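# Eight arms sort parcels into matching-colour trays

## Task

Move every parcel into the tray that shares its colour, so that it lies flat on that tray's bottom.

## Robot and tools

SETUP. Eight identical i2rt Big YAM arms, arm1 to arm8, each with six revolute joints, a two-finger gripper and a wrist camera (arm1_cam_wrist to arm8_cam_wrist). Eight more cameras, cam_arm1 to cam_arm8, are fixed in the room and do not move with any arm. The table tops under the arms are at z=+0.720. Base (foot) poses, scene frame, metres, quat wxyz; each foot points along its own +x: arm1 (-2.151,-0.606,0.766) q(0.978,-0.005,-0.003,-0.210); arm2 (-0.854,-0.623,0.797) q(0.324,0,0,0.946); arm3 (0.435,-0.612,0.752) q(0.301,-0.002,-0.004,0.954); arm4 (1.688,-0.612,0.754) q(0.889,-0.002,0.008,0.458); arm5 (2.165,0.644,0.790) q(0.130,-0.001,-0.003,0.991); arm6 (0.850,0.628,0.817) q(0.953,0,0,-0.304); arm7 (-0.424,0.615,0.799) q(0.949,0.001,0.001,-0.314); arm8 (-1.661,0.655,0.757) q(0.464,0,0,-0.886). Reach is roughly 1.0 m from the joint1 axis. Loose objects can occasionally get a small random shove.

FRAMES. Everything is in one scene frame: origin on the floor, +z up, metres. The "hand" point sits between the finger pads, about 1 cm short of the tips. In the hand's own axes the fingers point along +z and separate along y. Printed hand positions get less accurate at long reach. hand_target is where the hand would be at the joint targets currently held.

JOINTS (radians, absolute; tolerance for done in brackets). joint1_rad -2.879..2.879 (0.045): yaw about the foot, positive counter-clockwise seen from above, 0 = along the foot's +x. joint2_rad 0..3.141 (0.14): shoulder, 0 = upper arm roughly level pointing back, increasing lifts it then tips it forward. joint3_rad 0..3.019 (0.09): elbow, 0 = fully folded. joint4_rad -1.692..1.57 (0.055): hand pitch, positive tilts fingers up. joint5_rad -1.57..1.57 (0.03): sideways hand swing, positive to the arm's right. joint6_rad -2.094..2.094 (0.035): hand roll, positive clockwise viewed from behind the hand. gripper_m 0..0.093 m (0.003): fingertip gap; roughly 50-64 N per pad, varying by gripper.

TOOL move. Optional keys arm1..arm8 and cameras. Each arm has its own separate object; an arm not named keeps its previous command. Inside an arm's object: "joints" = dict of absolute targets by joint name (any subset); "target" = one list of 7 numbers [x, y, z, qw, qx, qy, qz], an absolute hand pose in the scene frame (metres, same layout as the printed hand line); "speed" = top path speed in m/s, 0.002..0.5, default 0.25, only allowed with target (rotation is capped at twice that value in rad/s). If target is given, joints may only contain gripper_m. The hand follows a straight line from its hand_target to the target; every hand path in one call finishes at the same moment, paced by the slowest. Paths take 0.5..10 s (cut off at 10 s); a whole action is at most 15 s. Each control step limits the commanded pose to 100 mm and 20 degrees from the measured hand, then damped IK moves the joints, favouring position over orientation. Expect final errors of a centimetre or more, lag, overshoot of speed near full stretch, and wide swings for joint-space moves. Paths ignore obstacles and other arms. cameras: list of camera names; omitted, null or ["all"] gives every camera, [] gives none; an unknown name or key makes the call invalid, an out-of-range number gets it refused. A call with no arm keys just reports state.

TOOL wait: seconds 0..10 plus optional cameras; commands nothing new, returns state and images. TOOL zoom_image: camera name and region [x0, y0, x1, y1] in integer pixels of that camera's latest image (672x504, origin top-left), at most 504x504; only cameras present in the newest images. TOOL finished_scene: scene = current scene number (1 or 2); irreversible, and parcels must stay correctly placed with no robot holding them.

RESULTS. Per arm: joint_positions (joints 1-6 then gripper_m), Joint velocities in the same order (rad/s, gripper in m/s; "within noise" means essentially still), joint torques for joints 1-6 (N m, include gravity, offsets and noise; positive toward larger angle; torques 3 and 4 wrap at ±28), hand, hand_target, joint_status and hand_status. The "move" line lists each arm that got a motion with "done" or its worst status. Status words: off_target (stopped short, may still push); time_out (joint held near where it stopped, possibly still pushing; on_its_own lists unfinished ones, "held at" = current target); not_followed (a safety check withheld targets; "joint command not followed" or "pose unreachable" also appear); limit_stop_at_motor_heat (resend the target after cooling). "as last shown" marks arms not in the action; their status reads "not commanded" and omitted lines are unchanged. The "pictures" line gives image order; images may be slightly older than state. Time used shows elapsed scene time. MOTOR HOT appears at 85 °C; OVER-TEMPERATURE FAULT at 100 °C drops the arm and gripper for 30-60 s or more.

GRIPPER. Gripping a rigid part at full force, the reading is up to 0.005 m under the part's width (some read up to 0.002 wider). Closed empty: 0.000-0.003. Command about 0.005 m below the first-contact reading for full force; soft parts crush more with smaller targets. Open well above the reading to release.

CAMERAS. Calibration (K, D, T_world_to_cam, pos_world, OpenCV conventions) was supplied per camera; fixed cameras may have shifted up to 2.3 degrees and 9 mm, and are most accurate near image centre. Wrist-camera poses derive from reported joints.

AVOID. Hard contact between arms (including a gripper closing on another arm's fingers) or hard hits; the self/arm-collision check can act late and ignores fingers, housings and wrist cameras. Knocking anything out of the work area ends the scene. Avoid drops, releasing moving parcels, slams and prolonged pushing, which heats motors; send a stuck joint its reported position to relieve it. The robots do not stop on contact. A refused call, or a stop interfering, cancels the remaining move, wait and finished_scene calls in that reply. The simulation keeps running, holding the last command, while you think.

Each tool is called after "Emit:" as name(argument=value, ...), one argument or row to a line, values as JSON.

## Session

Emit:
move(
  cameras=["cam_arm1","cam_arm2","cam_arm3","cam_arm4","cam_arm5","cam_arm6","cam_arm7","cam_arm8"],
)

Scene clock: 0.00 s.
Joint torques (N m): no reading
Heat: arm1: hottest joint1_rad 30 °C; arm2: hottest joint3_rad 30 °C; arm3: hottest joint2_rad 30 °C; arm4: hottest joint3_rad 33 °C; arm5: hottest joint3_rad 33 °C; arm6: hottest joint2_rad 30 °C; arm7: hottest joint3_rad 34 °C; arm8: hottest joint1_rad 29 °C.
Joint velocities: within noise
arm1.joint_positions: joint1_rad=+0.458 joint2_rad=+0.456 joint3_rad=+1.438 joint4_rad=-1.139 joint5_rad=+0.063 joint6_rad=-0.074 gripper_m=+0.09396
arm1.joint_status: not commanded
arm1.hand: x=-1.9866 y=-0.6052 z=+1.4040 quat_wxyz=(-0.650, +0.024, -0.759, +0.041) (m; scene frame)
arm1.hand_target: x=-1.9921 y=-0.6053 z=+1.4119 quat_wxyz=(-0.658, +0.023, -0.752, +0.041) (m; scene frame)
arm1.hand_status: not commanded
arm2.joint_positions: joint1_rad=-0.133 joint2_rad=+0.490 joint3_rad=+1.431 joint4_rad=-1.371 joint5_rad=+0.122 joint6_rad=+0.254 gripper_m=+0.09396
arm2.joint_status: not commanded
arm2.hand: x=-0.9557 y=-0.4897 z=+1.3731 quat_wxyz=(-0.193, +0.711, -0.448, -0.506) (m; scene frame)
arm2.hand_target: x=-0.9532 y=-0.4923 z=+1.3817 quat_wxyz=(-0.195, +0.705, -0.446, -0.516) (m; scene frame)
arm2.hand_status: not commanded
arm3.joint_positions: joint1_rad=+0.288 joint2_rad=+0.566 joint3_rad=+1.355 joint4_rad=-1.309 joint5_rad=+0.227 joint6_rad=-0.408 gripper_m=+0.09396
arm3.joint_status: not commanded
arm3.hand: x=+0.2384 y=-0.5089 z=+1.2929 quat_wxyz=(-0.272, +0.862, -0.018, -0.428) (m; scene frame)
arm3.hand_target: x=+0.2407 y=-0.5098 z=+1.3061 quat_wxyz=(-0.276, +0.854, -0.020, -0.440) (m; scene frame)
arm3.hand_status: not commanded
arm4.joint_positions: joint1_rad=-0.202 joint2_rad=+0.526 joint3_rad=+1.372 joint4_rad=-1.530 joint5_rad=+0.176 joint6_rad=+0.279 gripper_m=+0.09396
arm4.joint_status: not commanded
arm4.hand: x=+1.8391 y=-0.5129 z=+1.2624 quat_wxyz=(-0.405, +0.175, -0.887, -0.138) (m; scene frame)
arm4.hand_target: x=+1.8372 y=-0.5146 z=+1.2716 quat_wxyz=(-0.414, +0.173, -0.882, -0.143) (m; scene frame)
arm4.hand_status: not commanded
arm5.joint_positions: joint1_rad=+0.150 joint2_rad=+0.484 joint3_rad=+1.403 joint4_rad=-1.356 joint5_rad=-0.018 joint6_rad=+0.258 gripper_m=+0.09396
arm5.joint_status: not commanded
arm5.hand: x=+1.9905 y=+0.6571 z=+1.3561 quat_wxyz=(+0.044, +0.831, -0.149, -0.534) (m; scene frame)
arm5.hand_target: x=+1.9935 y=+0.6567 z=+1.3668 quat_wxyz=(+0.045, +0.825, -0.147, -0.545) (m; scene frame)
arm5.hand_status: not commanded
arm6.joint_positions: joint1_rad=+0.005 joint2_rad=+0.600 joint3_rad=+1.377 joint4_rad=-1.425 joint5_rad=+0.198 joint6_rad=-0.419 gripper_m=+0.09396
arm6.joint_status: not commanded
arm6.hand: x=+1.0055 y=+0.4776 z=+1.3387 quat_wxyz=(-0.341, -0.130, -0.883, +0.295) (m; scene frame)
arm6.hand_target: x=+1.0039 y=+0.4787 z=+1.3519 quat_wxyz=(-0.354, -0.130, -0.876, +0.302) (m; scene frame)
arm6.hand_status: not commanded
arm7.joint_positions: joint1_rad=-0.316 joint2_rad=+0.535 joint3_rad=+1.368 joint4_rad=-1.177 joint5_rad=-0.073 joint6_rad=-0.126 gripper_m=+0.09396
arm7.joint_status: not commanded
arm7.hand: x=-0.2873 y=+0.4416 z=+1.3804 quat_wxyz=(-0.508, -0.311, -0.757, +0.270) (m; scene frame)
arm7.hand_target: x=-0.2897 y=+0.4449 z=+1.3917 quat_wxyz=(-0.517, -0.307, -0.750, +0.275) (m; scene frame)
arm7.hand_status: not commanded
arm8.joint_positions: joint1_rad=+0.154 joint2_rad=+0.581 joint3_rad=+1.368 joint4_rad=-1.211 joint5_rad=-0.224 joint6_rad=+0.370 gripper_m=+0.09396
arm8.joint_status: not commanded
arm8.hand: x=-1.7287 y=+0.4302 z=+1.3236 quat_wxyz=(-0.435, -0.755, -0.361, +0.333) (m; scene frame)
arm8.hand_target: x=-1.7273 y=+0.4330 z=+1.3347 quat_wxyz=(-0.441, -0.748, -0.360, +0.341) (m; scene frame)
arm8.hand_status: not commanded
pictures: cam_arm1, cam_arm2, cam_arm3, cam_arm4, cam_arm5, cam_arm6, cam_arm7, cam_arm8

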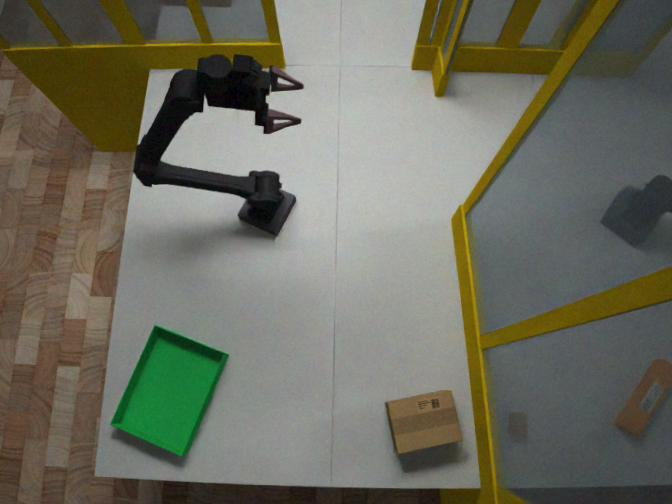

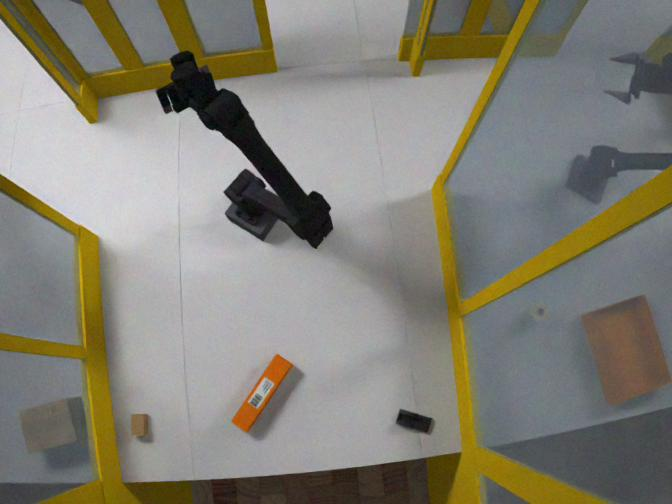

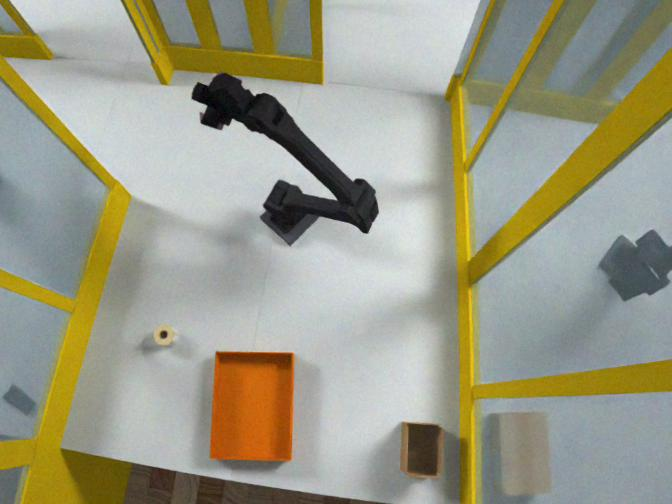

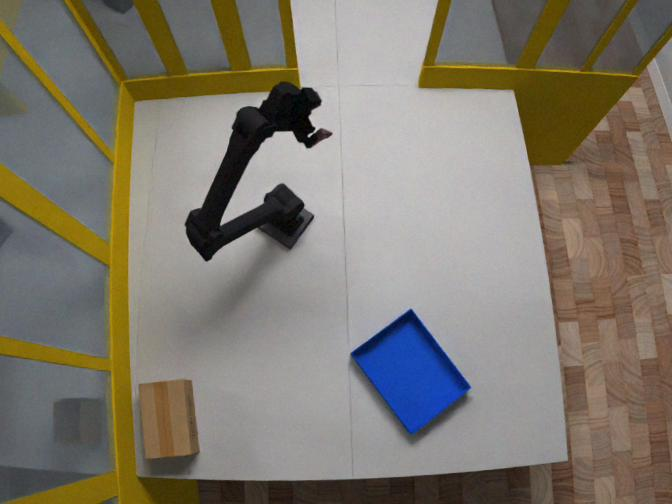

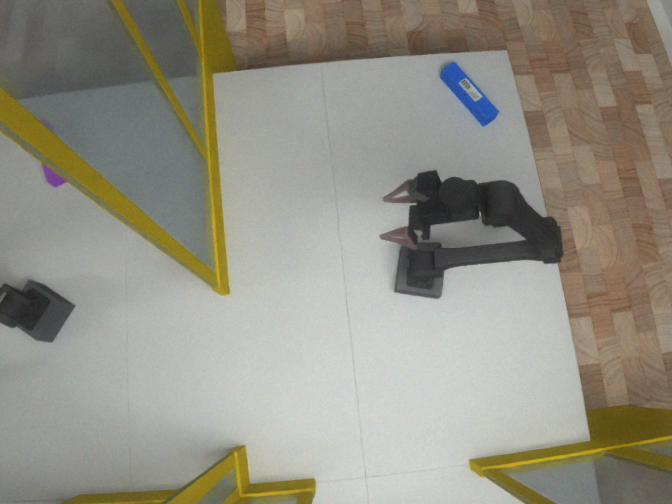

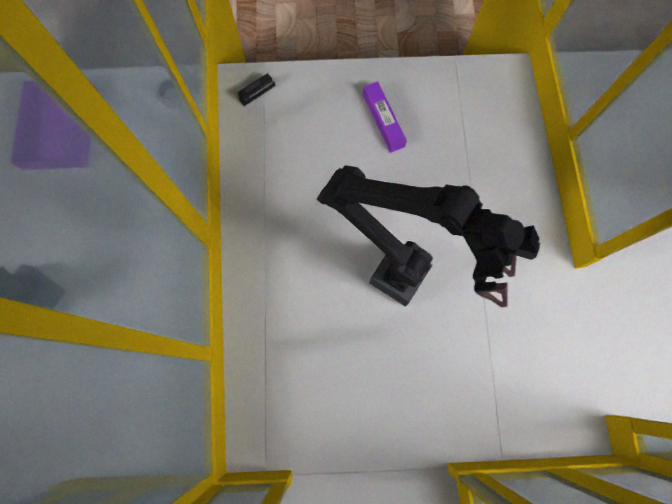

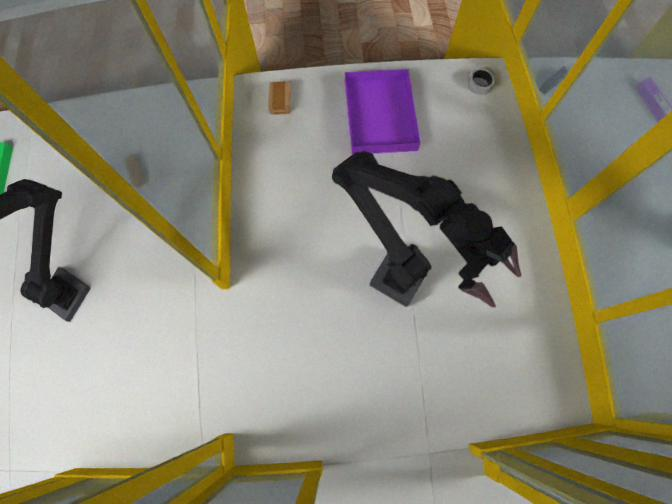

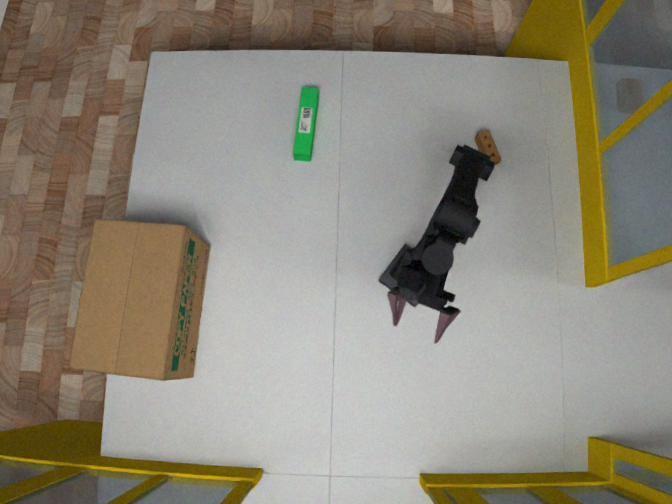

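Emit:
move(
  arm8={"joints":{"joint1_rad":-1.949,"joint2_rad":0.8,"joint3_rad":1.5,"joint4_rad":-1.6,"joint5_rad":0,"joint6_rad":0.621,"gripper_m":0.093}},
  arm6={"joints":{"joint1_rad":2.197,"joint2_rad":0.8,"joint3_rad":1.5,"joint4_rad":-1.6,"joint5_rad":0,"joint6_rad":-0.236,"gripper_m":0.093}},
  arm5={"joints":{"joint1_rad":-1.714,"joint2_rad":0.8,"joint3_rad":1.5,"joint4_rad":-1.6,"joint5_rad":0,"joint6_rad":-0.857,"gripper_m":0.093}},
  arm2={"joints":{"joint1_rad":2.168,"joint2_rad":0.8,"joint3_rad":1.5,"joint4_rad":-1.6,"joint5_rad":0,"joint6_rad":0.644,"gripper_m":0.093}},
  cameras=[],
)

Emit:
move(
  arm8={"target":[-2.017,1.19,0.9,0,-0.6947,0.7193,0],"speed":0.4},
  arm6={"target":[0.844,1.30,0.9,0,-0.788,0.6157,0],"speed":0.4},
  arm5={"target":[2.453,1.32,0.9,0,-0.848,0.5299,0],"speed":0.4},
  arm2={"target":[-0.893,-1.237,0.9,0,0.9081,0.4187,0],"speed":0.4},
  cameras=["arm8_cam_wrist","arm6_cam_wrist","arm5_cam_wrist","arm2_cam_wrist"],
)

Scene clock: 147.43 s.
Joint torques (N m): arm1=[1.32 5.71 7.58 1.92 0.1 -0.01] | arm2=[0.85 -2.08 9.09 1.21 -0.03 0.04] | arm3=[-0.56 1.26 10.18 1.62 -0.05 0.01] | arm4=[-0.03 3.43 9.95 1.76 0.01 0.03] | arm5=[-1.14 0.56 7.8 0.91 -0.22 -0.15] | arm6=[0.15 -0.85 11.29 0.79 0 0.02] | arm7=[-0.32 1.61 10.44 1.59 -0.1 0.13] | arm8=[1.26 -1.03 12.4 0.49 0.02 -0.01]
Heat: arm1: hottest joint3_rad 32 °C; arm2: hottest joint3_rad 37 °C; arm3: hottest joint3_rad 33 °C; arm4: hottest joint3_rad 41 °C; arm5: hottest joint3_rad 36 °C; arm6: hottest joint3_rad 35 °C; arm7: hottest joint3_rad 45 °C; arm8: hottest joint3_rad 38 °C.
move: arm2 done; arm5 done; arm6 done; arm8 done
Joint velocities: within noise
arm1, arm3, arm4, arm7: as last shown
arm2.joint_positions: joint1_rad=+2.160 joint2_rad=+0.807 joint3_rad=+1.481 joint4_rad=-1.590 joint5_rad=+0.002 joint6_rad=+0.631 gripper_m=+0.09311
arm2.joint_status: all done
arm2.hand: x=-0.8731 y=-0.8800 z=+1.2915 quat_wxyz=(+0.280, +0.859, +0.398, -0.157) (m; scene frame)
arm2.hand_target: x=-0.8704 y=-0.8746 z=+1.3000 quat_wxyz=(+0.289, +0.858, +0.395, -0.156) (m; scene frame)
arm2.hand_status: not commanded
arm5.joint_positions: joint1_rad=-1.706 joint2_rad=+0.801 joint3_rad=+1.477 joint4_rad=-1.588 joint5_rad=+0.000 joint6_rad=-0.847 gripper_m=+0.09315
arm5.joint_status: all done
arm5.hand: x=+2.2619 y=+0.8766 z=+1.2863 quat_wxyz=(-0.323, +0.801, -0.502, -0.053) (m; scene frame)
arm5.hand_target: x=+2.2623 y=+0.8723 z=+1.2949 quat_wxyz=(-0.329, +0.800, -0.500, -0.051) (m; scene frame)
arm5.hand_status: not commanded
arm6.joint_positions: joint1_rad=+2.188 joint2_rad=+0.812 joint3_rad=+1.457 joint4_rad=-1.592 joint5_rad=+0.000 joint6_rad=-0.245 gripper_m=+0.09314
arm6.joint_status: all done
arm6.hand: x=+0.8512 y=+0.8877 z=+1.2994 quat_wxyz=(-0.242, +0.750, -0.586, -0.189) (m; scene frame)
arm6.hand_target: x=+0.8488 y=+0.8799 z=+1.3201 quat_wxyz=(-0.258, +0.744, -0.581, -0.205) (m; scene frame)
arm6.hand_status: not commanded
arm8.joint_positions: joint1_rad=-1.944 joint2_rad=+0.809 joint3_rad=+1.463 joint4_rad=-1.590 joint5_rad=-0.002 joint6_rad=+0.614 gripper_m=+0.09310
arm8.joint_status: all done
arm8.hand: x=-1.8052 y=+0.8704 z=+1.2432 quat_wxyz=(+0.055, -0.665, +0.679, +0.307) (m; scene frame)
arm8.hand_target: x=-1.7999 y=+0.8656 z=+1.2601 quat_wxyz=(+0.059, -0.656, +0.679, +0.323) (m; scene frame)
arm8.hand_status: not commanded
pictures: none
No camera images: "cameras" was empty.

Scene clock: 150.67 s.
Joint torques (N m): arm1=[1.49 5.6 7.53 2 0.11 -0.01] | arm2=[0.85 -22.42 11.29 0.12 -0.05 0.07] | arm3=[-0.62 1.2 10.21 1.63 -0.04 0.01] | arm4=[-0.03 3.43 9.96 1.77 0.01 0.03] | arm5=[-1.67 -21.77 10.07 -0.29 -0.26 -0.14] | arm6=[0.21 -16.38 12.4 -0.21 0 -0.01] | arm7=[-0.21 1.49 10.45 1.59 -0.08 0.11] | arm8=[1.67 -20.01 14.34 -0.59 0.03 0.02]
Heat: arm1: hottest joint3_rad 32 °C; arm2: hottest joint3_rad 37 °C; arm3: hottest joint3_rad 33 °C; arm4: hottest joint3_rad 41 °C; arm5: hottest joint3_rad 37 °C; arm6: hottest joint3_rad 36 °C; arm7: hottest joint3_rad 45 °C; arm8: hottest joint3_rad 38 °C.
move: arm2 off_target; arm5 off_target; arm6 off_target; arm8 off_target
Joint velocities: within noise
arm1, arm3, arm4, arm7: as last shown
arm2.joint_positions: joint1_rad=+2.161 joint2_rad=+2.006 joint3_rad=+1.715 joint4_rad=-1.308 joint5_rad=+0.002 joint6_rad=+0.631 gripper_m=+0.09311
arm2.joint_status: not commanded
arm2.hand: x=-0.8971 y=-1.2235 z=+0.8868 quat_wxyz=(-0.013, +0.907, +0.421, +0.006) (m; scene frame)
arm2.hand_target: x=-0.8930 y=-1.2364 z=+0.9001 quat_wxyz=(+0.000, +0.908, +0.419, +0.000) (m; scene frame)
arm2.hand_status: off_target (0.019 m and 1.7 deg from the pose sent, 0.530 m and 37.5 deg at the start)
arm5.joint_positions: joint1_rad=-1.706 joint2_rad=+2.439 joint3_rad=+2.466 joint4_rad=-1.639 joint5_rad=+0.000 joint6_rad=-0.847 gripper_m=+0.09315
arm5.joint_status: not commanded
arm5.hand: x=+2.4450 y=+1.3134 z=+0.8832 quat_wxyz=(+0.017, +0.847, -0.531, +0.003) (m; scene frame)
arm5.hand_target: x=+2.4527 y=+1.3192 z=+0.9001 quat_wxyz=(-0.001, +0.848, -0.530, +0.000) (m; scene frame)
arm5.hand_status: off_target (0.020 m and 2.0 deg from the pose sent, 0.618 m and 38.2 deg at the start)
arm6.joint_positions: joint1_rad=+2.189 joint2_rad=+2.175 joint3_rad=+1.942 joint4_rad=-1.371 joint5_rad=+0.000 joint6_rad=-0.243 gripper_m=+0.09314
arm6.joint_status: not commanded
arm6.hand: x=+0.8509 y=+1.2846 z=+0.8867 quat_wxyz=(+0.013, +0.788, -0.616, +0.010) (m; scene frame)
arm6.hand_target: x=+0.8440 y=+1.2991 z=+0.9002 quat_wxyz=(+0.000, +0.788, -0.616, +0.000) (m; scene frame)
arm6.hand_status: off_target (0.022 m and 1.9 deg from the pose sent, 0.574 m and 35.8 deg at the start)
arm8.joint_positions: joint1_rad=-1.944 joint2_rad=+2.058 joint3_rad=+1.904 joint4_rad=-1.448 joint5_rad=-0.002 joint6_rad=+0.616 gripper_m=+0.09310
arm8.joint_status: not commanded
arm8.hand: x=-2.0118 y=+1.1774 z=+0.8858 quat_wxyz=(-0.004, -0.698, +0.716, -0.016) (m; scene frame)
arm8.hand_target: x=-2.0164 y=+1.1894 z=+0.9001 quat_wxyz=(+0.000, -0.695, +0.719, +0.000) (m; scene frame)
arm8.hand_status: off_target (0.020 m and 1.9 deg from the pose sent, 0.515 m and 36.3 deg at the start)
pictures: arm2_cam_wrist, arm5_cam_wrist, arm6_cam_wrist, arm8_cam_wrist
camera_calibration:
arm2_cam_wrist: T_world_to_cam=[[-0.760504, 0.648576, 0.0313412, 0.0822999], [0.53292, 0.595857, 0.600791, 0.678799], [0.370984, 0.473607, -0.798791, 1.74126], [0, 0, 0, 1]] pos_world=[-0.945135, -1.28252, 0.980508]
arm5_cam_wrist: T_world_to_cam=[[0.904589, 0.425842, -0.0194463, -2.75279], [0.35416, -0.725364, 0.590269, -0.426879], [0.237256, -0.540838, -0.806972, 0.967039], [0, 0, 0, 1]] pos_world=[2.41189, 1.38562, 0.978815]
arm6_cam_wrist: T_world_to_cam=[[0.968863, 0.247594, -0.00140052, -1.14265], [0.198644, -0.773914, 0.60133, 0.297752], [0.147802, -0.582885, -0.799, 1.45583], [0, 0, 0, 1]] pos_world=[0.832751, 1.36193, 0.982563]
arm8_cam_wrist: T_world_to_cam=[[0.999527, -0.0300728, 0.00645965, 2.04153], [-0.0277144, -0.789421, 0.613226, 0.334832], [-0.013342, -0.613115, -0.789881, 1.5153], [0, 0, 0, 1]] pos_world=[-2.01107, 1.25477, 0.97839]

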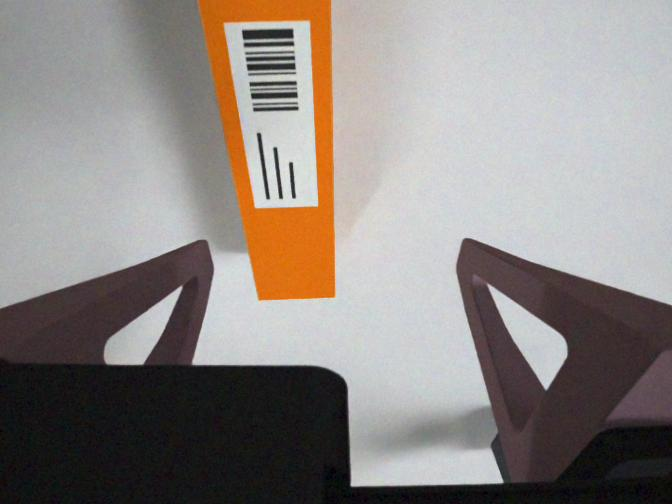

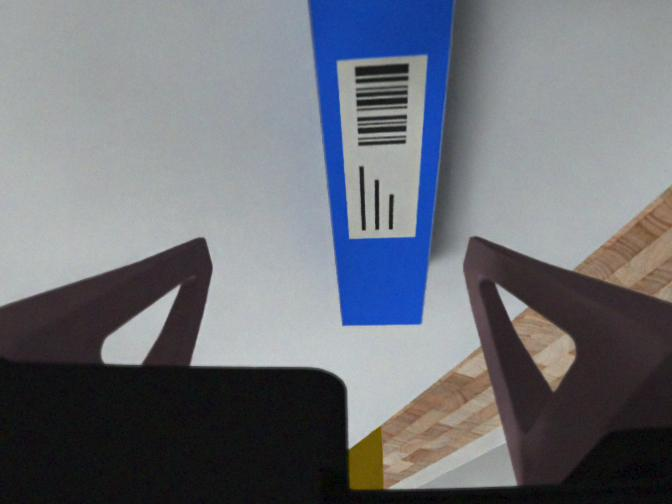

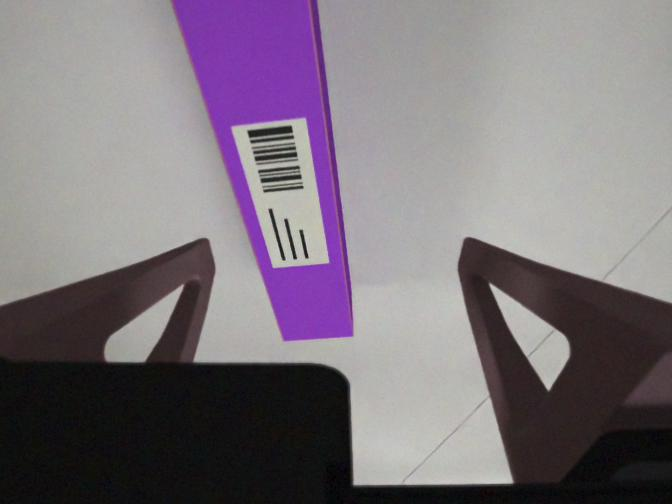

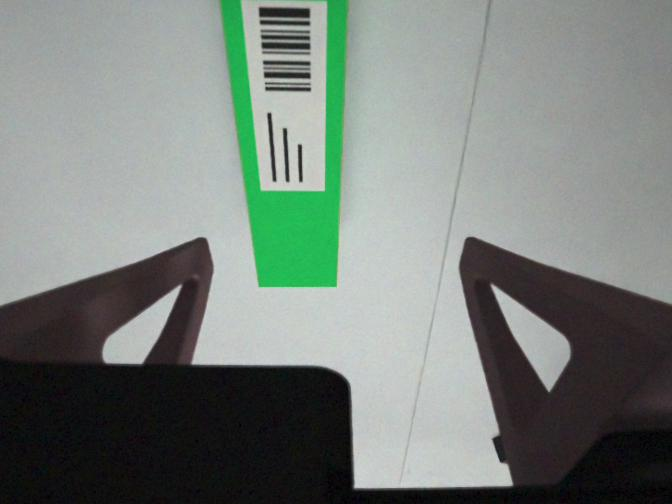

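Emit:
move(
  arm8={"target":[-2.043,1.188,0.86,0,-0.6947,0.7193,0],"speed":0.25},
  arm6={"target":[0.815,1.273,0.86,0,-0.8192,0.5736,0],"speed":0.25},
  arm5={"target":[2.476,1.321,0.86,0,-0.866,0.5,0],"speed":0.25},
  arm2={"target":[-0.871,-1.252,0.86,0,0.9081,0.4187,0],"speed":0.25},
  cameras=["arm8_cam_wrist","arm6_cam_wrist","arm5_cam_wrist","arm2_cam_wrist"],
)

Scene clock: 186.77 s.
Joint torques (N m): arm1=[1.26 5.71 7.62 1.91 0.09 0] | arm2=[0.26 -22.53 11.17 0.81 -0.04 0.06] | arm3=[-0.62 1.26 10.19 1.63 -0.05 -0.01] | arm4=[-0.03 3.43 9.96 1.77 0.01 0.03] | arm5=[-0.56 -21.83 9.28 0.58 -0.2 -0.15] | arm6=[-0.56 -19.02 7.8 0.54 0.03 -0.19] | arm7=[-0.32 1.61 10.44 1.62 -0.09 0.12] | arm8=[1.85 -20.07 13.42 0.1 0.04 0.05]
Heat: arm1: hottest joint3_rad 32 °C; arm2: hottest joint3_rad 38 °C; arm3: hottest joint3_rad 33 °C; arm4: hottest joint3_rad 41 °C; arm5: hottest joint3_rad 41 °C; arm6: hottest joint3_rad 39 °C; arm7: hottest joint3_rad 46 °C; arm8: hottest joint3_rad 38 °C.
move: arm2 off_target; arm5 off_target; arm6 off_target; arm8 off_target
Joint velocities: within noise
arm1, arm3, arm4, arm7: as last shown
arm2.joint_positions: joint1_rad=+2.204 joint2_rad=+2.068 joint3_rad=+1.718 joint4_rad=-1.263 joint5_rad=+0.002 joint6_rad=+0.666 gripper_m=+0.09311
arm2.joint_status: not commanded
arm2.hand: x=-0.8715 y=-1.2331 z=+0.8510 quat_wxyz=(-0.020, +0.905, +0.425, +0.009) (m; scene frame)
arm2.hand_target: x=-0.8710 y=-1.2513 z=+0.8603 quat_wxyz=(+0.000, +0.908, +0.419, +0.000) (m; scene frame)
arm2.hand_status: off_target (0.021 m and 2.6 deg from the pose sent, 0.047 m and 1.7 deg at the start)
arm5.joint_positions: joint1_rad=-1.740 joint2_rad=+2.495 joint3_rad=+2.466 joint4_rad=-1.601 joint5_rad=+0.000 joint6_rad=-0.944 gripper_m=+0.09315
arm5.joint_status: not commanded
arm5.hand: x=+2.4702 y=+1.3091 z=+0.8436 quat_wxyz=(+0.026, +0.863, -0.504, +0.003) (m; scene frame)
arm5.hand_target: x=+2.4756 y=+1.3202 z=+0.8603 quat_wxyz=(+0.000, +0.866, -0.500, +0.000) (m; scene frame)
arm5.hand_status: off_target (0.021 m and 3.0 deg from the pose sent, 0.039 m and 4.6 deg at the start)
arm6.joint_positions: joint1_rad=+2.243 joint2_rad=+2.175 joint3_rad=+1.811 joint4_rad=-1.254 joint5_rad=+0.000 joint6_rad=-0.284 gripper_m=+0.09314
arm6.joint_status: not commanded
arm6.hand: x=+0.8160 y=+1.2658 z=+0.8392 quat_wxyz=(+0.018, +0.816, -0.578, +0.014) (m; scene frame)
arm6.hand_target: x=+0.8149 y=+1.2727 z=+0.8600 quat_wxyz=(+0.000, +0.819, -0.574, +0.000) (m; scene frame)
arm6.hand_status: off_target (0.022 m and 2.7 deg from the pose sent, 0.046 m and 6.4 deg at the start)
arm8.joint_positions: joint1_rad=-1.914 joint2_rad=+2.110 joint3_rad=+1.904 joint4_rad=-1.402 joint5_rad=-0.002 joint6_rad=+0.650 gripper_m=+0.09310
arm8.joint_status: not commanded
arm8.hand: x=-2.0330 y=+1.1753 z=+0.8539 quat_wxyz=(-0.004, -0.697, +0.717, -0.018) (m; scene frame)
arm8.hand_target: x=-2.0425 y=+1.1875 z=+0.8603 quat_wxyz=(+0.000, -0.695, +0.719, +0.000) (m; scene frame)
arm8.hand_status: off_target (0.017 m and 2.2 deg from the pose sent, 0.042 m and 1.9 deg at the start)
pictures: arm2_cam_wrist, arm5_cam_wrist, arm6_cam_wrist, arm8_cam_wrist
camera_calibration:
arm2_cam_wrist: T_world_to_cam=[[-0.765461, 0.642153, 0.0413366, 0.0884325], [0.528664, 0.590955, 0.609332, 0.675331], [0.366857, 0.488273, -0.791837, 1.71626], [0, 0, 0, 1]] pos_world=[-0.918954, -1.29388, 0.943842]
arm5_cam_wrist: T_world_to_cam=[[0.876148, 0.480733, -0.0355027, -2.76256], [0.404664, -0.69349, 0.596086, -0.586977], [0.261937, -0.536626, -0.802135, 0.856226], [0, 0, 0, 1]] pos_world=[2.43367, 1.38047, 0.938619]
arm6_cam_wrist: T_world_to_cam=[[0.940924, 0.33855, -0.0067709, -1.19214], [0.271947, -0.743599, 0.610823, 0.212609], [0.201759, -0.576579, -0.791738, 1.35398], [0, 0, 0, 1]] pos_world=[0.790718, 1.34237, 0.934058]
arm8_cam_wrist: T_world_to_cam=[[0.999357, -0.0342206, 0.0106639, 2.06385], [-0.0335218, -0.786964, 0.616087, 0.335041], [-0.0126908, -0.616049, -0.787606, 1.49138], [0, 0, 0, 1]] pos_world=[-2.03236, 1.25306, 0.946198]

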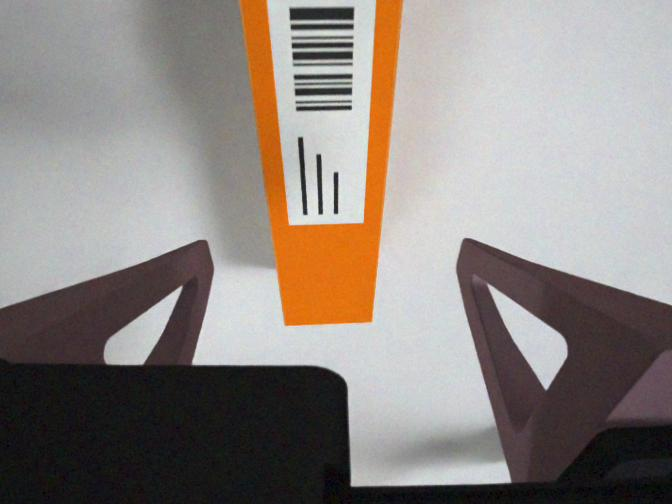

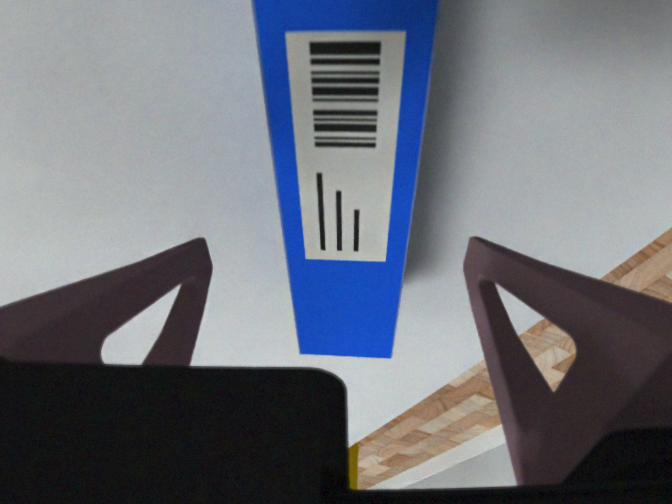

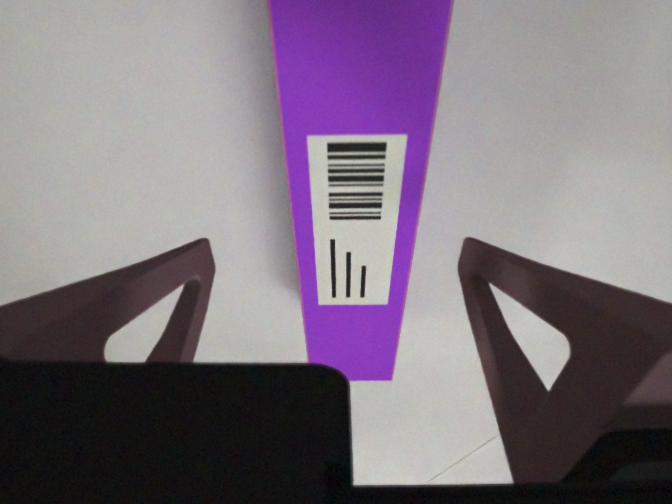

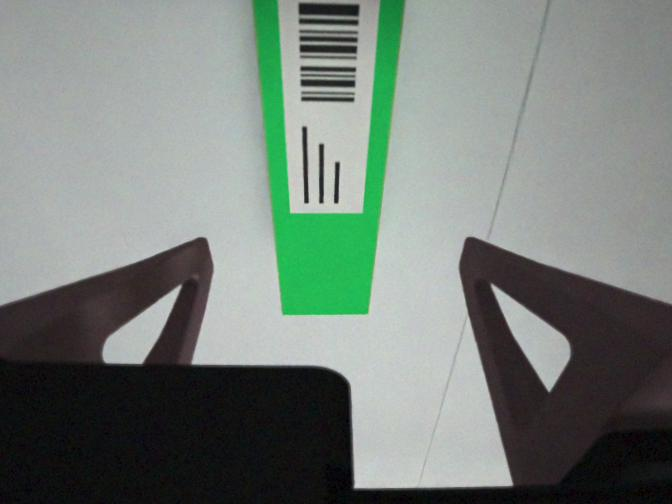

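Emit:
move(
  arm8={"target":[-2.045,1.188,0.752,0,-0.6947,0.7193,0],"speed":0.25},
  arm6={"target":[0.832,1.268,0.752,0,-0.8192,0.5736,0],"speed":0.25},
  arm5={"target":[2.478,1.316,0.752,0,-0.866,0.5,0],"speed":0.25},
  arm2={"target":[-0.871,-1.252,0.752,0,0.9081,0.4187,0],"speed":0.25},
  cameras=[],
)

Emit:
move(
  arm8={"joints":{"gripper_m":0.045}},
  arm6={"joints":{"gripper_m":0.045}},
  arm5={"joints":{"gripper_m":0.045}},
  arm2={"joints":{"gripper_m":0.045}},
  cameras=[],
)

Emit:
move(
  arm8={"target":[-2.045,1.188,0.93,0,-0.6947,0.7193,0],"speed":0.3},
  arm6={"target":[0.832,1.268,0.93,0,-0.8192,0.5736,0],"speed":0.3},
  arm5={"target":[2.478,1.316,0.93,0,-0.866,0.5,0],"speed":0.3},
  arm2={"target":[-0.871,-1.252,0.93,0,0.9081,0.4187,0],"speed":0.3},
  cameras=["arm8_cam_wrist","arm6_cam_wrist","arm5_cam_wrist","arm2_cam_wrist"],
)

Scene clock: 210.13 s.
Joint torques (N m): arm1=[1.2 5.71 7.64 2.03 0.11 0.01] | arm2=[0.26 -24.23 8.02 0.85 -0.04 0.08] | arm3=[-0.67 1.32 10.15 1.62 -0.05 -0.01] | arm4=[-0.03 3.43 9.95 1.76 0.01 0.03] | arm5=[-1.38 -21.19 7.27 0.49 -0.23 -0.08] | arm6=[-1.32 -15.97 7.84 0.54 0.03 -0.17] | arm7=[-0.26 1.55 10.44 1.58 -0.08 0.12] | arm8=[2.2 -21.07 10.03 0.2 0.04 0.03]
Heat: arm1: hottest joint3_rad 33 °C; arm2: hottest joint3_rad 42 °C; arm3: hottest joint3_rad 33 °C; arm4: hottest joint3_rad 42 °C; arm5: hottest joint3_rad 42 °C; arm6: hottest joint3_rad 39 °C; arm7: hottest joint3_rad 46 °C; arm8: hottest joint3_rad 39 °C.
move: arm2 done; arm5 done; arm6 done; arm8 done
Joint velocities: within noise
arm1, arm3, arm4, arm7: as last shown
arm2.joint_positions: joint1_rad=+2.204 joint2_rad=+2.202 joint3_rad=+1.656 joint4_rad=-1.046 joint5_rad=+0.002 joint6_rad=+0.667 gripper_m=+0.09311
arm2.joint_status: not commanded
arm2.hand: x=-0.8718 y=-1.2440 z=+0.7487 quat_wxyz=(-0.010, +0.905, +0.424, +0.004) (m; scene frame)
arm2.hand_target: x=-0.8710 y=-1.2519 z=+0.7522 quat_wxyz=(+0.000, +0.908, +0.419, +0.000) (m; scene frame)
arm2.hand_status: done (0.009 m and 1.5 deg from the pose sent, 0.101 m and 2.6 deg at the start)
arm5.joint_positions: joint1_rad=-1.740 joint2_rad=+2.527 joint3_rad=+2.290 joint4_rad=-1.355 joint5_rad=+0.001 joint6_rad=-0.950 gripper_m=+0.09312
arm5.joint_status: not commanded
arm5.hand: x=+2.4724 y=+1.3133 z=+0.7532 quat_wxyz=(+0.007, +0.865, -0.502, +0.002) (m; scene frame)
arm5.hand_target: x=+2.4780 y=+1.3158 z=+0.7520 quat_wxyz=(+0.000, +0.866, -0.500, +0.000) (m; scene frame)
arm5.hand_status: done (0.006 m and 0.9 deg from the pose sent, 0.092 m and 3.0 deg at the start)
arm6.joint_positions: joint1_rad=+2.227 joint2_rad=+2.254 joint3_rad=+1.695 joint4_rad=-1.032 joint5_rad=+0.000 joint6_rad=-0.310 gripper_m=+0.09314
arm6.joint_status: not commanded
arm6.hand: x=+0.8262 y=+1.2604 z=+0.7502 quat_wxyz=(+0.008, +0.819, -0.574, +0.006) (m; scene frame)
arm6.hand_target: x=+0.8320 y=+1.2679 z=+0.7522 quat_wxyz=(+0.000, +0.819, -0.574, +0.000) (m; scene frame)
arm6.hand_status: done (0.010 m and 1.1 deg from the pose sent, 0.089 m and 2.7 deg at the start)
arm8.joint_positions: joint1_rad=-1.914 joint2_rad=+2.219 joint3_rad=+1.807 joint4_rad=-1.178 joint5_rad=-0.002 joint6_rad=+0.652 gripper_m=+0.09310
arm8.joint_status: not commanded
arm8.hand: x=-2.0392 y=+1.1839 z=+0.7496 quat_wxyz=(-0.003, -0.696, +0.718, -0.010) (m; scene frame)
arm8.hand_target: x=-2.0449 y=+1.1880 z=+0.7521 quat_wxyz=(+0.000, -0.695, +0.719, +0.000) (m; scene frame)
arm8.hand_status: done (0.007 m and 1.2 deg from the pose sent, 0.103 m and 2.2 deg at the start)
pictures: none
No camera images: "cameras" was empty.

Scene clock: 210.77 s.
Joint torques (N m): arm1=[1.61 6.07 7.51 1.99 0.11 -0.02] | arm2=[0.26 -24.18 8.03 0.83 -0.01 0.07] | arm3=[-0.73 1.26 10.18 1.63 -0.05 0] | arm4=[-0.03 3.43 9.95 1.76 0.01 0.03] | arm5=[-1.44 -21.48 7.1 0.72 -0.33 -0.19] | arm6=[-1.32 -16.32 7.82 0.53 0.02 -0.17] | arm7=[-0.38 1.73 10.48 1.57 -0.1 0.12] | arm8=[2.2 -21.6 10.06 0.16 0.04 0.03]
Heat: arm1: hottest joint3_rad 33 °C; arm2: hottest joint3_rad 42 °C; arm3: hottest joint3_rad 33 °C; arm4: hottest joint3_rad 42 °C; arm5: hottest joint3_rad 41 °C; arm6: hottest joint3_rad 38 °C; arm7: hottest joint3_rad 46 °C; arm8: hottest joint3_rad 39 °C.
move: arm2 off_target; arm5 off_target; arm6 off_target; arm8 off_target
Joint velocities: within noise
arm1, arm3, arm4, arm7: as last shown
arm2.joint_positions: joint1_rad=+2.204 joint2_rad=+2.202 joint3_rad=+1.656 joint4_rad=-1.045 joint5_rad=+0.001 joint6_rad=+0.668 gripper_m=+0.05867
arm2.joint_status: gripper_m off_target (ended at +0.05870, target +0.04500)
arm2.hand: x=-0.8717 y=-1.2442 z=+0.7487 quat_wxyz=(-0.010, +0.906, +0.424, +0.004) (m; scene frame)
arm2.hand_target: x=-0.8710 y=-1.2519 z=+0.7522 quat_wxyz=(+0.000, +0.908, +0.419, +0.000) (m; scene frame)
arm2.hand_status: not commanded
arm5.joint_positions: joint1_rad=-1.740 joint2_rad=+2.527 joint3_rad=+2.290 joint4_rad=-1.355 joint5_rad=+0.000 joint6_rad=-0.950 gripper_m=+0.05828
arm5.joint_status: gripper_m off_target (ended at +0.05831, target +0.04500)
arm5.hand: x=+2.4724 y=+1.3134 z=+0.7532 quat_wxyz=(+0.007, +0.865, -0.502, +0.001) (m; scene frame)
arm5.hand_target: x=+2.4780 y=+1.3159 z=+0.7520 quat_wxyz=(+0.000, +0.866, -0.500, +0.000) (m; scene frame)
arm5.hand_status: not commanded
arm6.joint_positions: joint1_rad=+2.227 joint2_rad=+2.254 joint3_rad=+1.695 joint4_rad=-1.032 joint5_rad=+0.000 joint6_rad=-0.311 gripper_m=+0.05946
arm6.joint_status: gripper_m off_target (ended at +0.05950, target +0.04500)
arm6.hand: x=+0.8262 y=+1.2605 z=+0.7502 quat_wxyz=(+0.008, +0.819, -0.573, +0.006) (m; scene frame)
arm6.hand_target: x=+0.8320 y=+1.2679 z=+0.7522 quat_wxyz=(+0.000, +0.819, -0.574, +0.000) (m; scene frame)
arm6.hand_status: not commanded
arm8.joint_positions: joint1_rad=-1.914 joint2_rad=+2.219 joint3_rad=+1.807 joint4_rad=-1.178 joint5_rad=-0.002 joint6_rad=+0.653 gripper_m=+0.06017
arm8.joint_status: gripper_m off_target (ended at +0.06020, target +0.04500)
arm8.hand: x=-2.0392 y=+1.1839 z=+0.7496 quat_wxyz=(-0.003, -0.696, +0.718, -0.010) (m; scene frame)
arm8.hand_target: x=-2.0449 y=+1.1880 z=+0.7521 quat_wxyz=(+0.000, -0.695, +0.719, +0.000) (m; scene frame)
arm8.hand_status: not commanded
pictures: none
No camera images: "cameras" was empty.

Scene clock: 212.37 s.
Joint torques (N m): arm1=[1.26 5.77 7.47 2.03 0.11 0.02] | arm2=[0.26 -21.83 11.36 0.16 -0.01 0.07] | arm3=[-0.67 1.32 10.18 1.61 -0.05 0] | arm4=[-0.03 3.43 9.96 1.76 0.01 0.03] | arm5=[-1.85 -21.83 10.09 -0.06 -0.22 -0.16] | arm6=[-1.26 -16.79 12.3 -0.21 0.04 -0.17] | arm7=[-0.21 1.67 10.44 1.62 -0.08 0.11] | arm8=[2.32 -19.84 14.94 -0.58 0.03 0.04]
Heat: arm1: hottest joint3_rad 33 °C; arm2: hottest joint3_rad 42 °C; arm3: hottest joint3_rad 33 °C; arm4: hottest joint3_rad 42 °C; arm5: hottest joint3_rad 41 °C; arm6: hottest joint3_rad 38 °C; arm7: hottest joint3_rad 46 °C; arm8: hottest joint3_rad 39 °C.
move: arm2 off_target; arm5 off_target; arm6 off_target; arm8 off_target
Joint velocities: within noise
arm1, arm3, arm4, arm7: as last shown
arm2.joint_positions: joint1_rad=+2.204 joint2_rad=+2.015 joint3_rad=+1.833 joint4_rad=-1.401 joint5_rad=+0.001 joint6_rad=+0.668 gripper_m=+0.05867
arm2.joint_status: not commanded
arm2.hand: x=-0.8715 y=-1.2412 z=+0.9246 quat_wxyz=(-0.007, +0.906, +0.424, +0.003) (m; scene frame)
arm2.hand_target: x=-0.8710 y=-1.2515 z=+0.9299 quat_wxyz=(+0.000, +0.908, +0.419, +0.000) (m; scene frame)
arm2.hand_status: off_target (0.012 m and 1.1 deg from the pose sent, 0.182 m and 1.4 deg at the start)
arm5.joint_positions: joint1_rad=-1.740 joint2_rad=+2.438 joint3_rad=+2.542 joint4_rad=-1.675 joint5_rad=-0.001 joint6_rad=-0.950 gripper_m=+0.05827
arm5.joint_status: not commanded
arm5.hand: x=+2.4708 y=+1.3107 z=+0.9132 quat_wxyz=(-0.004, +0.865, -0.502, +0.000) (m; scene frame)
arm5.hand_target: x=+2.4775 y=+1.3148 z=+0.9297 quat_wxyz=(-0.021, +0.866, -0.500, -0.002) (m; scene frame)
arm5.hand_status: off_target (0.019 m and 0.5 deg from the pose sent, 0.177 m and 0.9 deg at the start; pose on its path clipped on 10 of 48 steps; a joint's target at an end of its range on 26 of 48 steps)
arm6.joint_positions: joint1_rad=+2.227 joint2_rad=+2.080 joint3_rad=+1.831 joint4_rad=-1.373 joint5_rad=+0.000 joint6_rad=-0.311 gripper_m=+0.05946
arm6.joint_status: not commanded
arm6.hand: x=+0.8266 y=+1.2512 z=+0.9056 quat_wxyz=(+0.020, +0.819, -0.573, +0.015) (m; scene frame)
arm6.hand_target: x=+0.8320 y=+1.2668 z=+0.9302 quat_wxyz=(+0.000, +0.819, -0.574, +0.000) (m; scene frame)
arm6.hand_status: off_target (0.030 m and 2.9 deg from the pose sent, 0.180 m and 1.1 deg at the start; pose on its path clipped on 10 of 48 steps)
arm8.joint_positions: joint1_rad=-1.914 joint2_rad=+2.086 joint3_rad=+2.044 joint4_rad=-1.552 joint5_rad=-0.001 joint6_rad=+0.653 gripper_m=+0.06017
arm8.joint_status: not commanded
arm8.hand: x=-2.0353 y=+1.1788 z=+0.9221 quat_wxyz=(-0.003, -0.696, +0.718, -0.011) (m; scene frame)
arm8.hand_target: x=-2.0445 y=+1.1875 z=+0.9301 quat_wxyz=(+0.000, -0.695, +0.719, +0.001) (m; scene frame)
arm8.hand_status: off_target (0.015 m and 1.3 deg from the pose sent, 0.180 m and 1.1 deg at the start; pose on its path clipped on 9 of 48 steps)
pictures: arm2_cam_wrist, arm5_cam_wrist, arm6_cam_wrist, arm8_cam_wrist
camera_calibration:
arm2_cam_wrist: T_world_to_cam=[[-0.764686, 0.644011, 0.0224811, 0.110962], [0.529424, 0.607973, 0.591674, 0.67339], [0.367377, 0.464347, -0.805864, 1.7622], [0, 0, 0, 1]] pos_world=[-0.919051, -1.29914, 1.01917]
arm5_cam_wrist: T_world_to_cam=[[0.873296, 0.487054, 0.0115266, -2.80553], [0.395417, -0.722414, 0.567242, -0.54043], [0.284604, -0.490812, -0.823471, 0.816212], [0, 0, 0, 1]] pos_world=[2.43145, 1.37664, 1.01102]
arm6_cam_wrist: T_world_to_cam=[[0.936861, 0.349571, -0.00957869, -1.20458], [0.281367, -0.737241, 0.614254, 0.13944], [0.207663, -0.578166, -0.78905, 1.39059], [0, 0, 0, 1]] pos_world=[0.800515, 1.32788, 1.00006]
arm8_cam_wrist: T_world_to_cam=[[0.999285, -0.0377223, 0.00240535, 2.07715], [-0.031447, -0.794367, 0.606623, 0.317338], [-0.0209725, -0.606266, -0.794986, 1.52566], [0, 0, 0, 1]] pos_world=[-2.03369, 1.25539, 1.01537]

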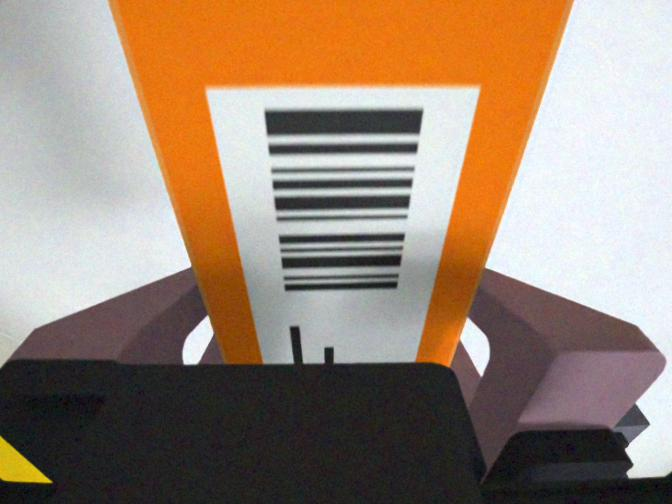

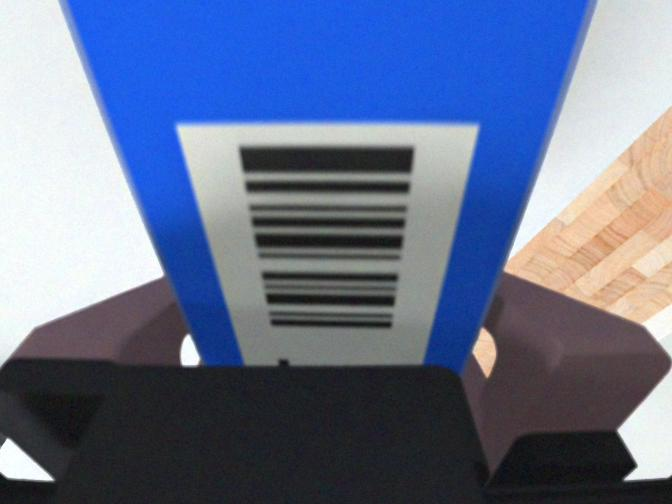

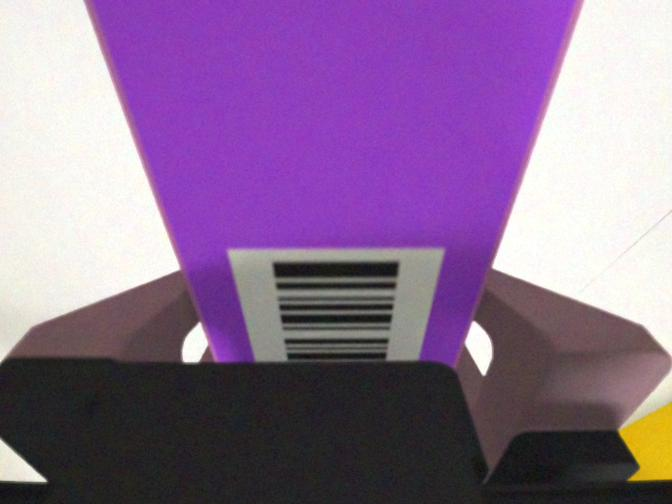

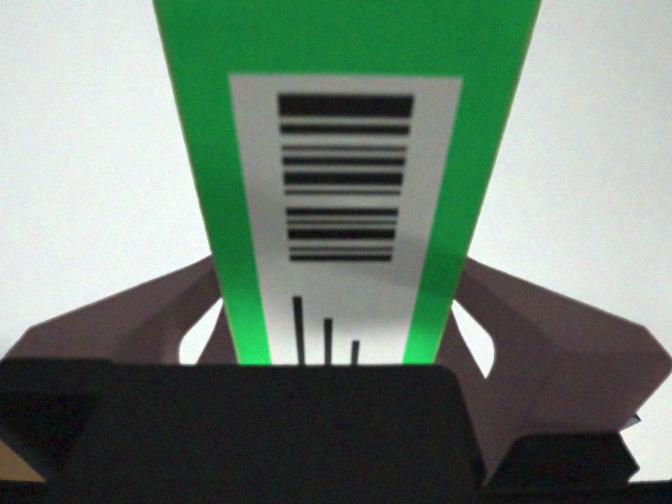

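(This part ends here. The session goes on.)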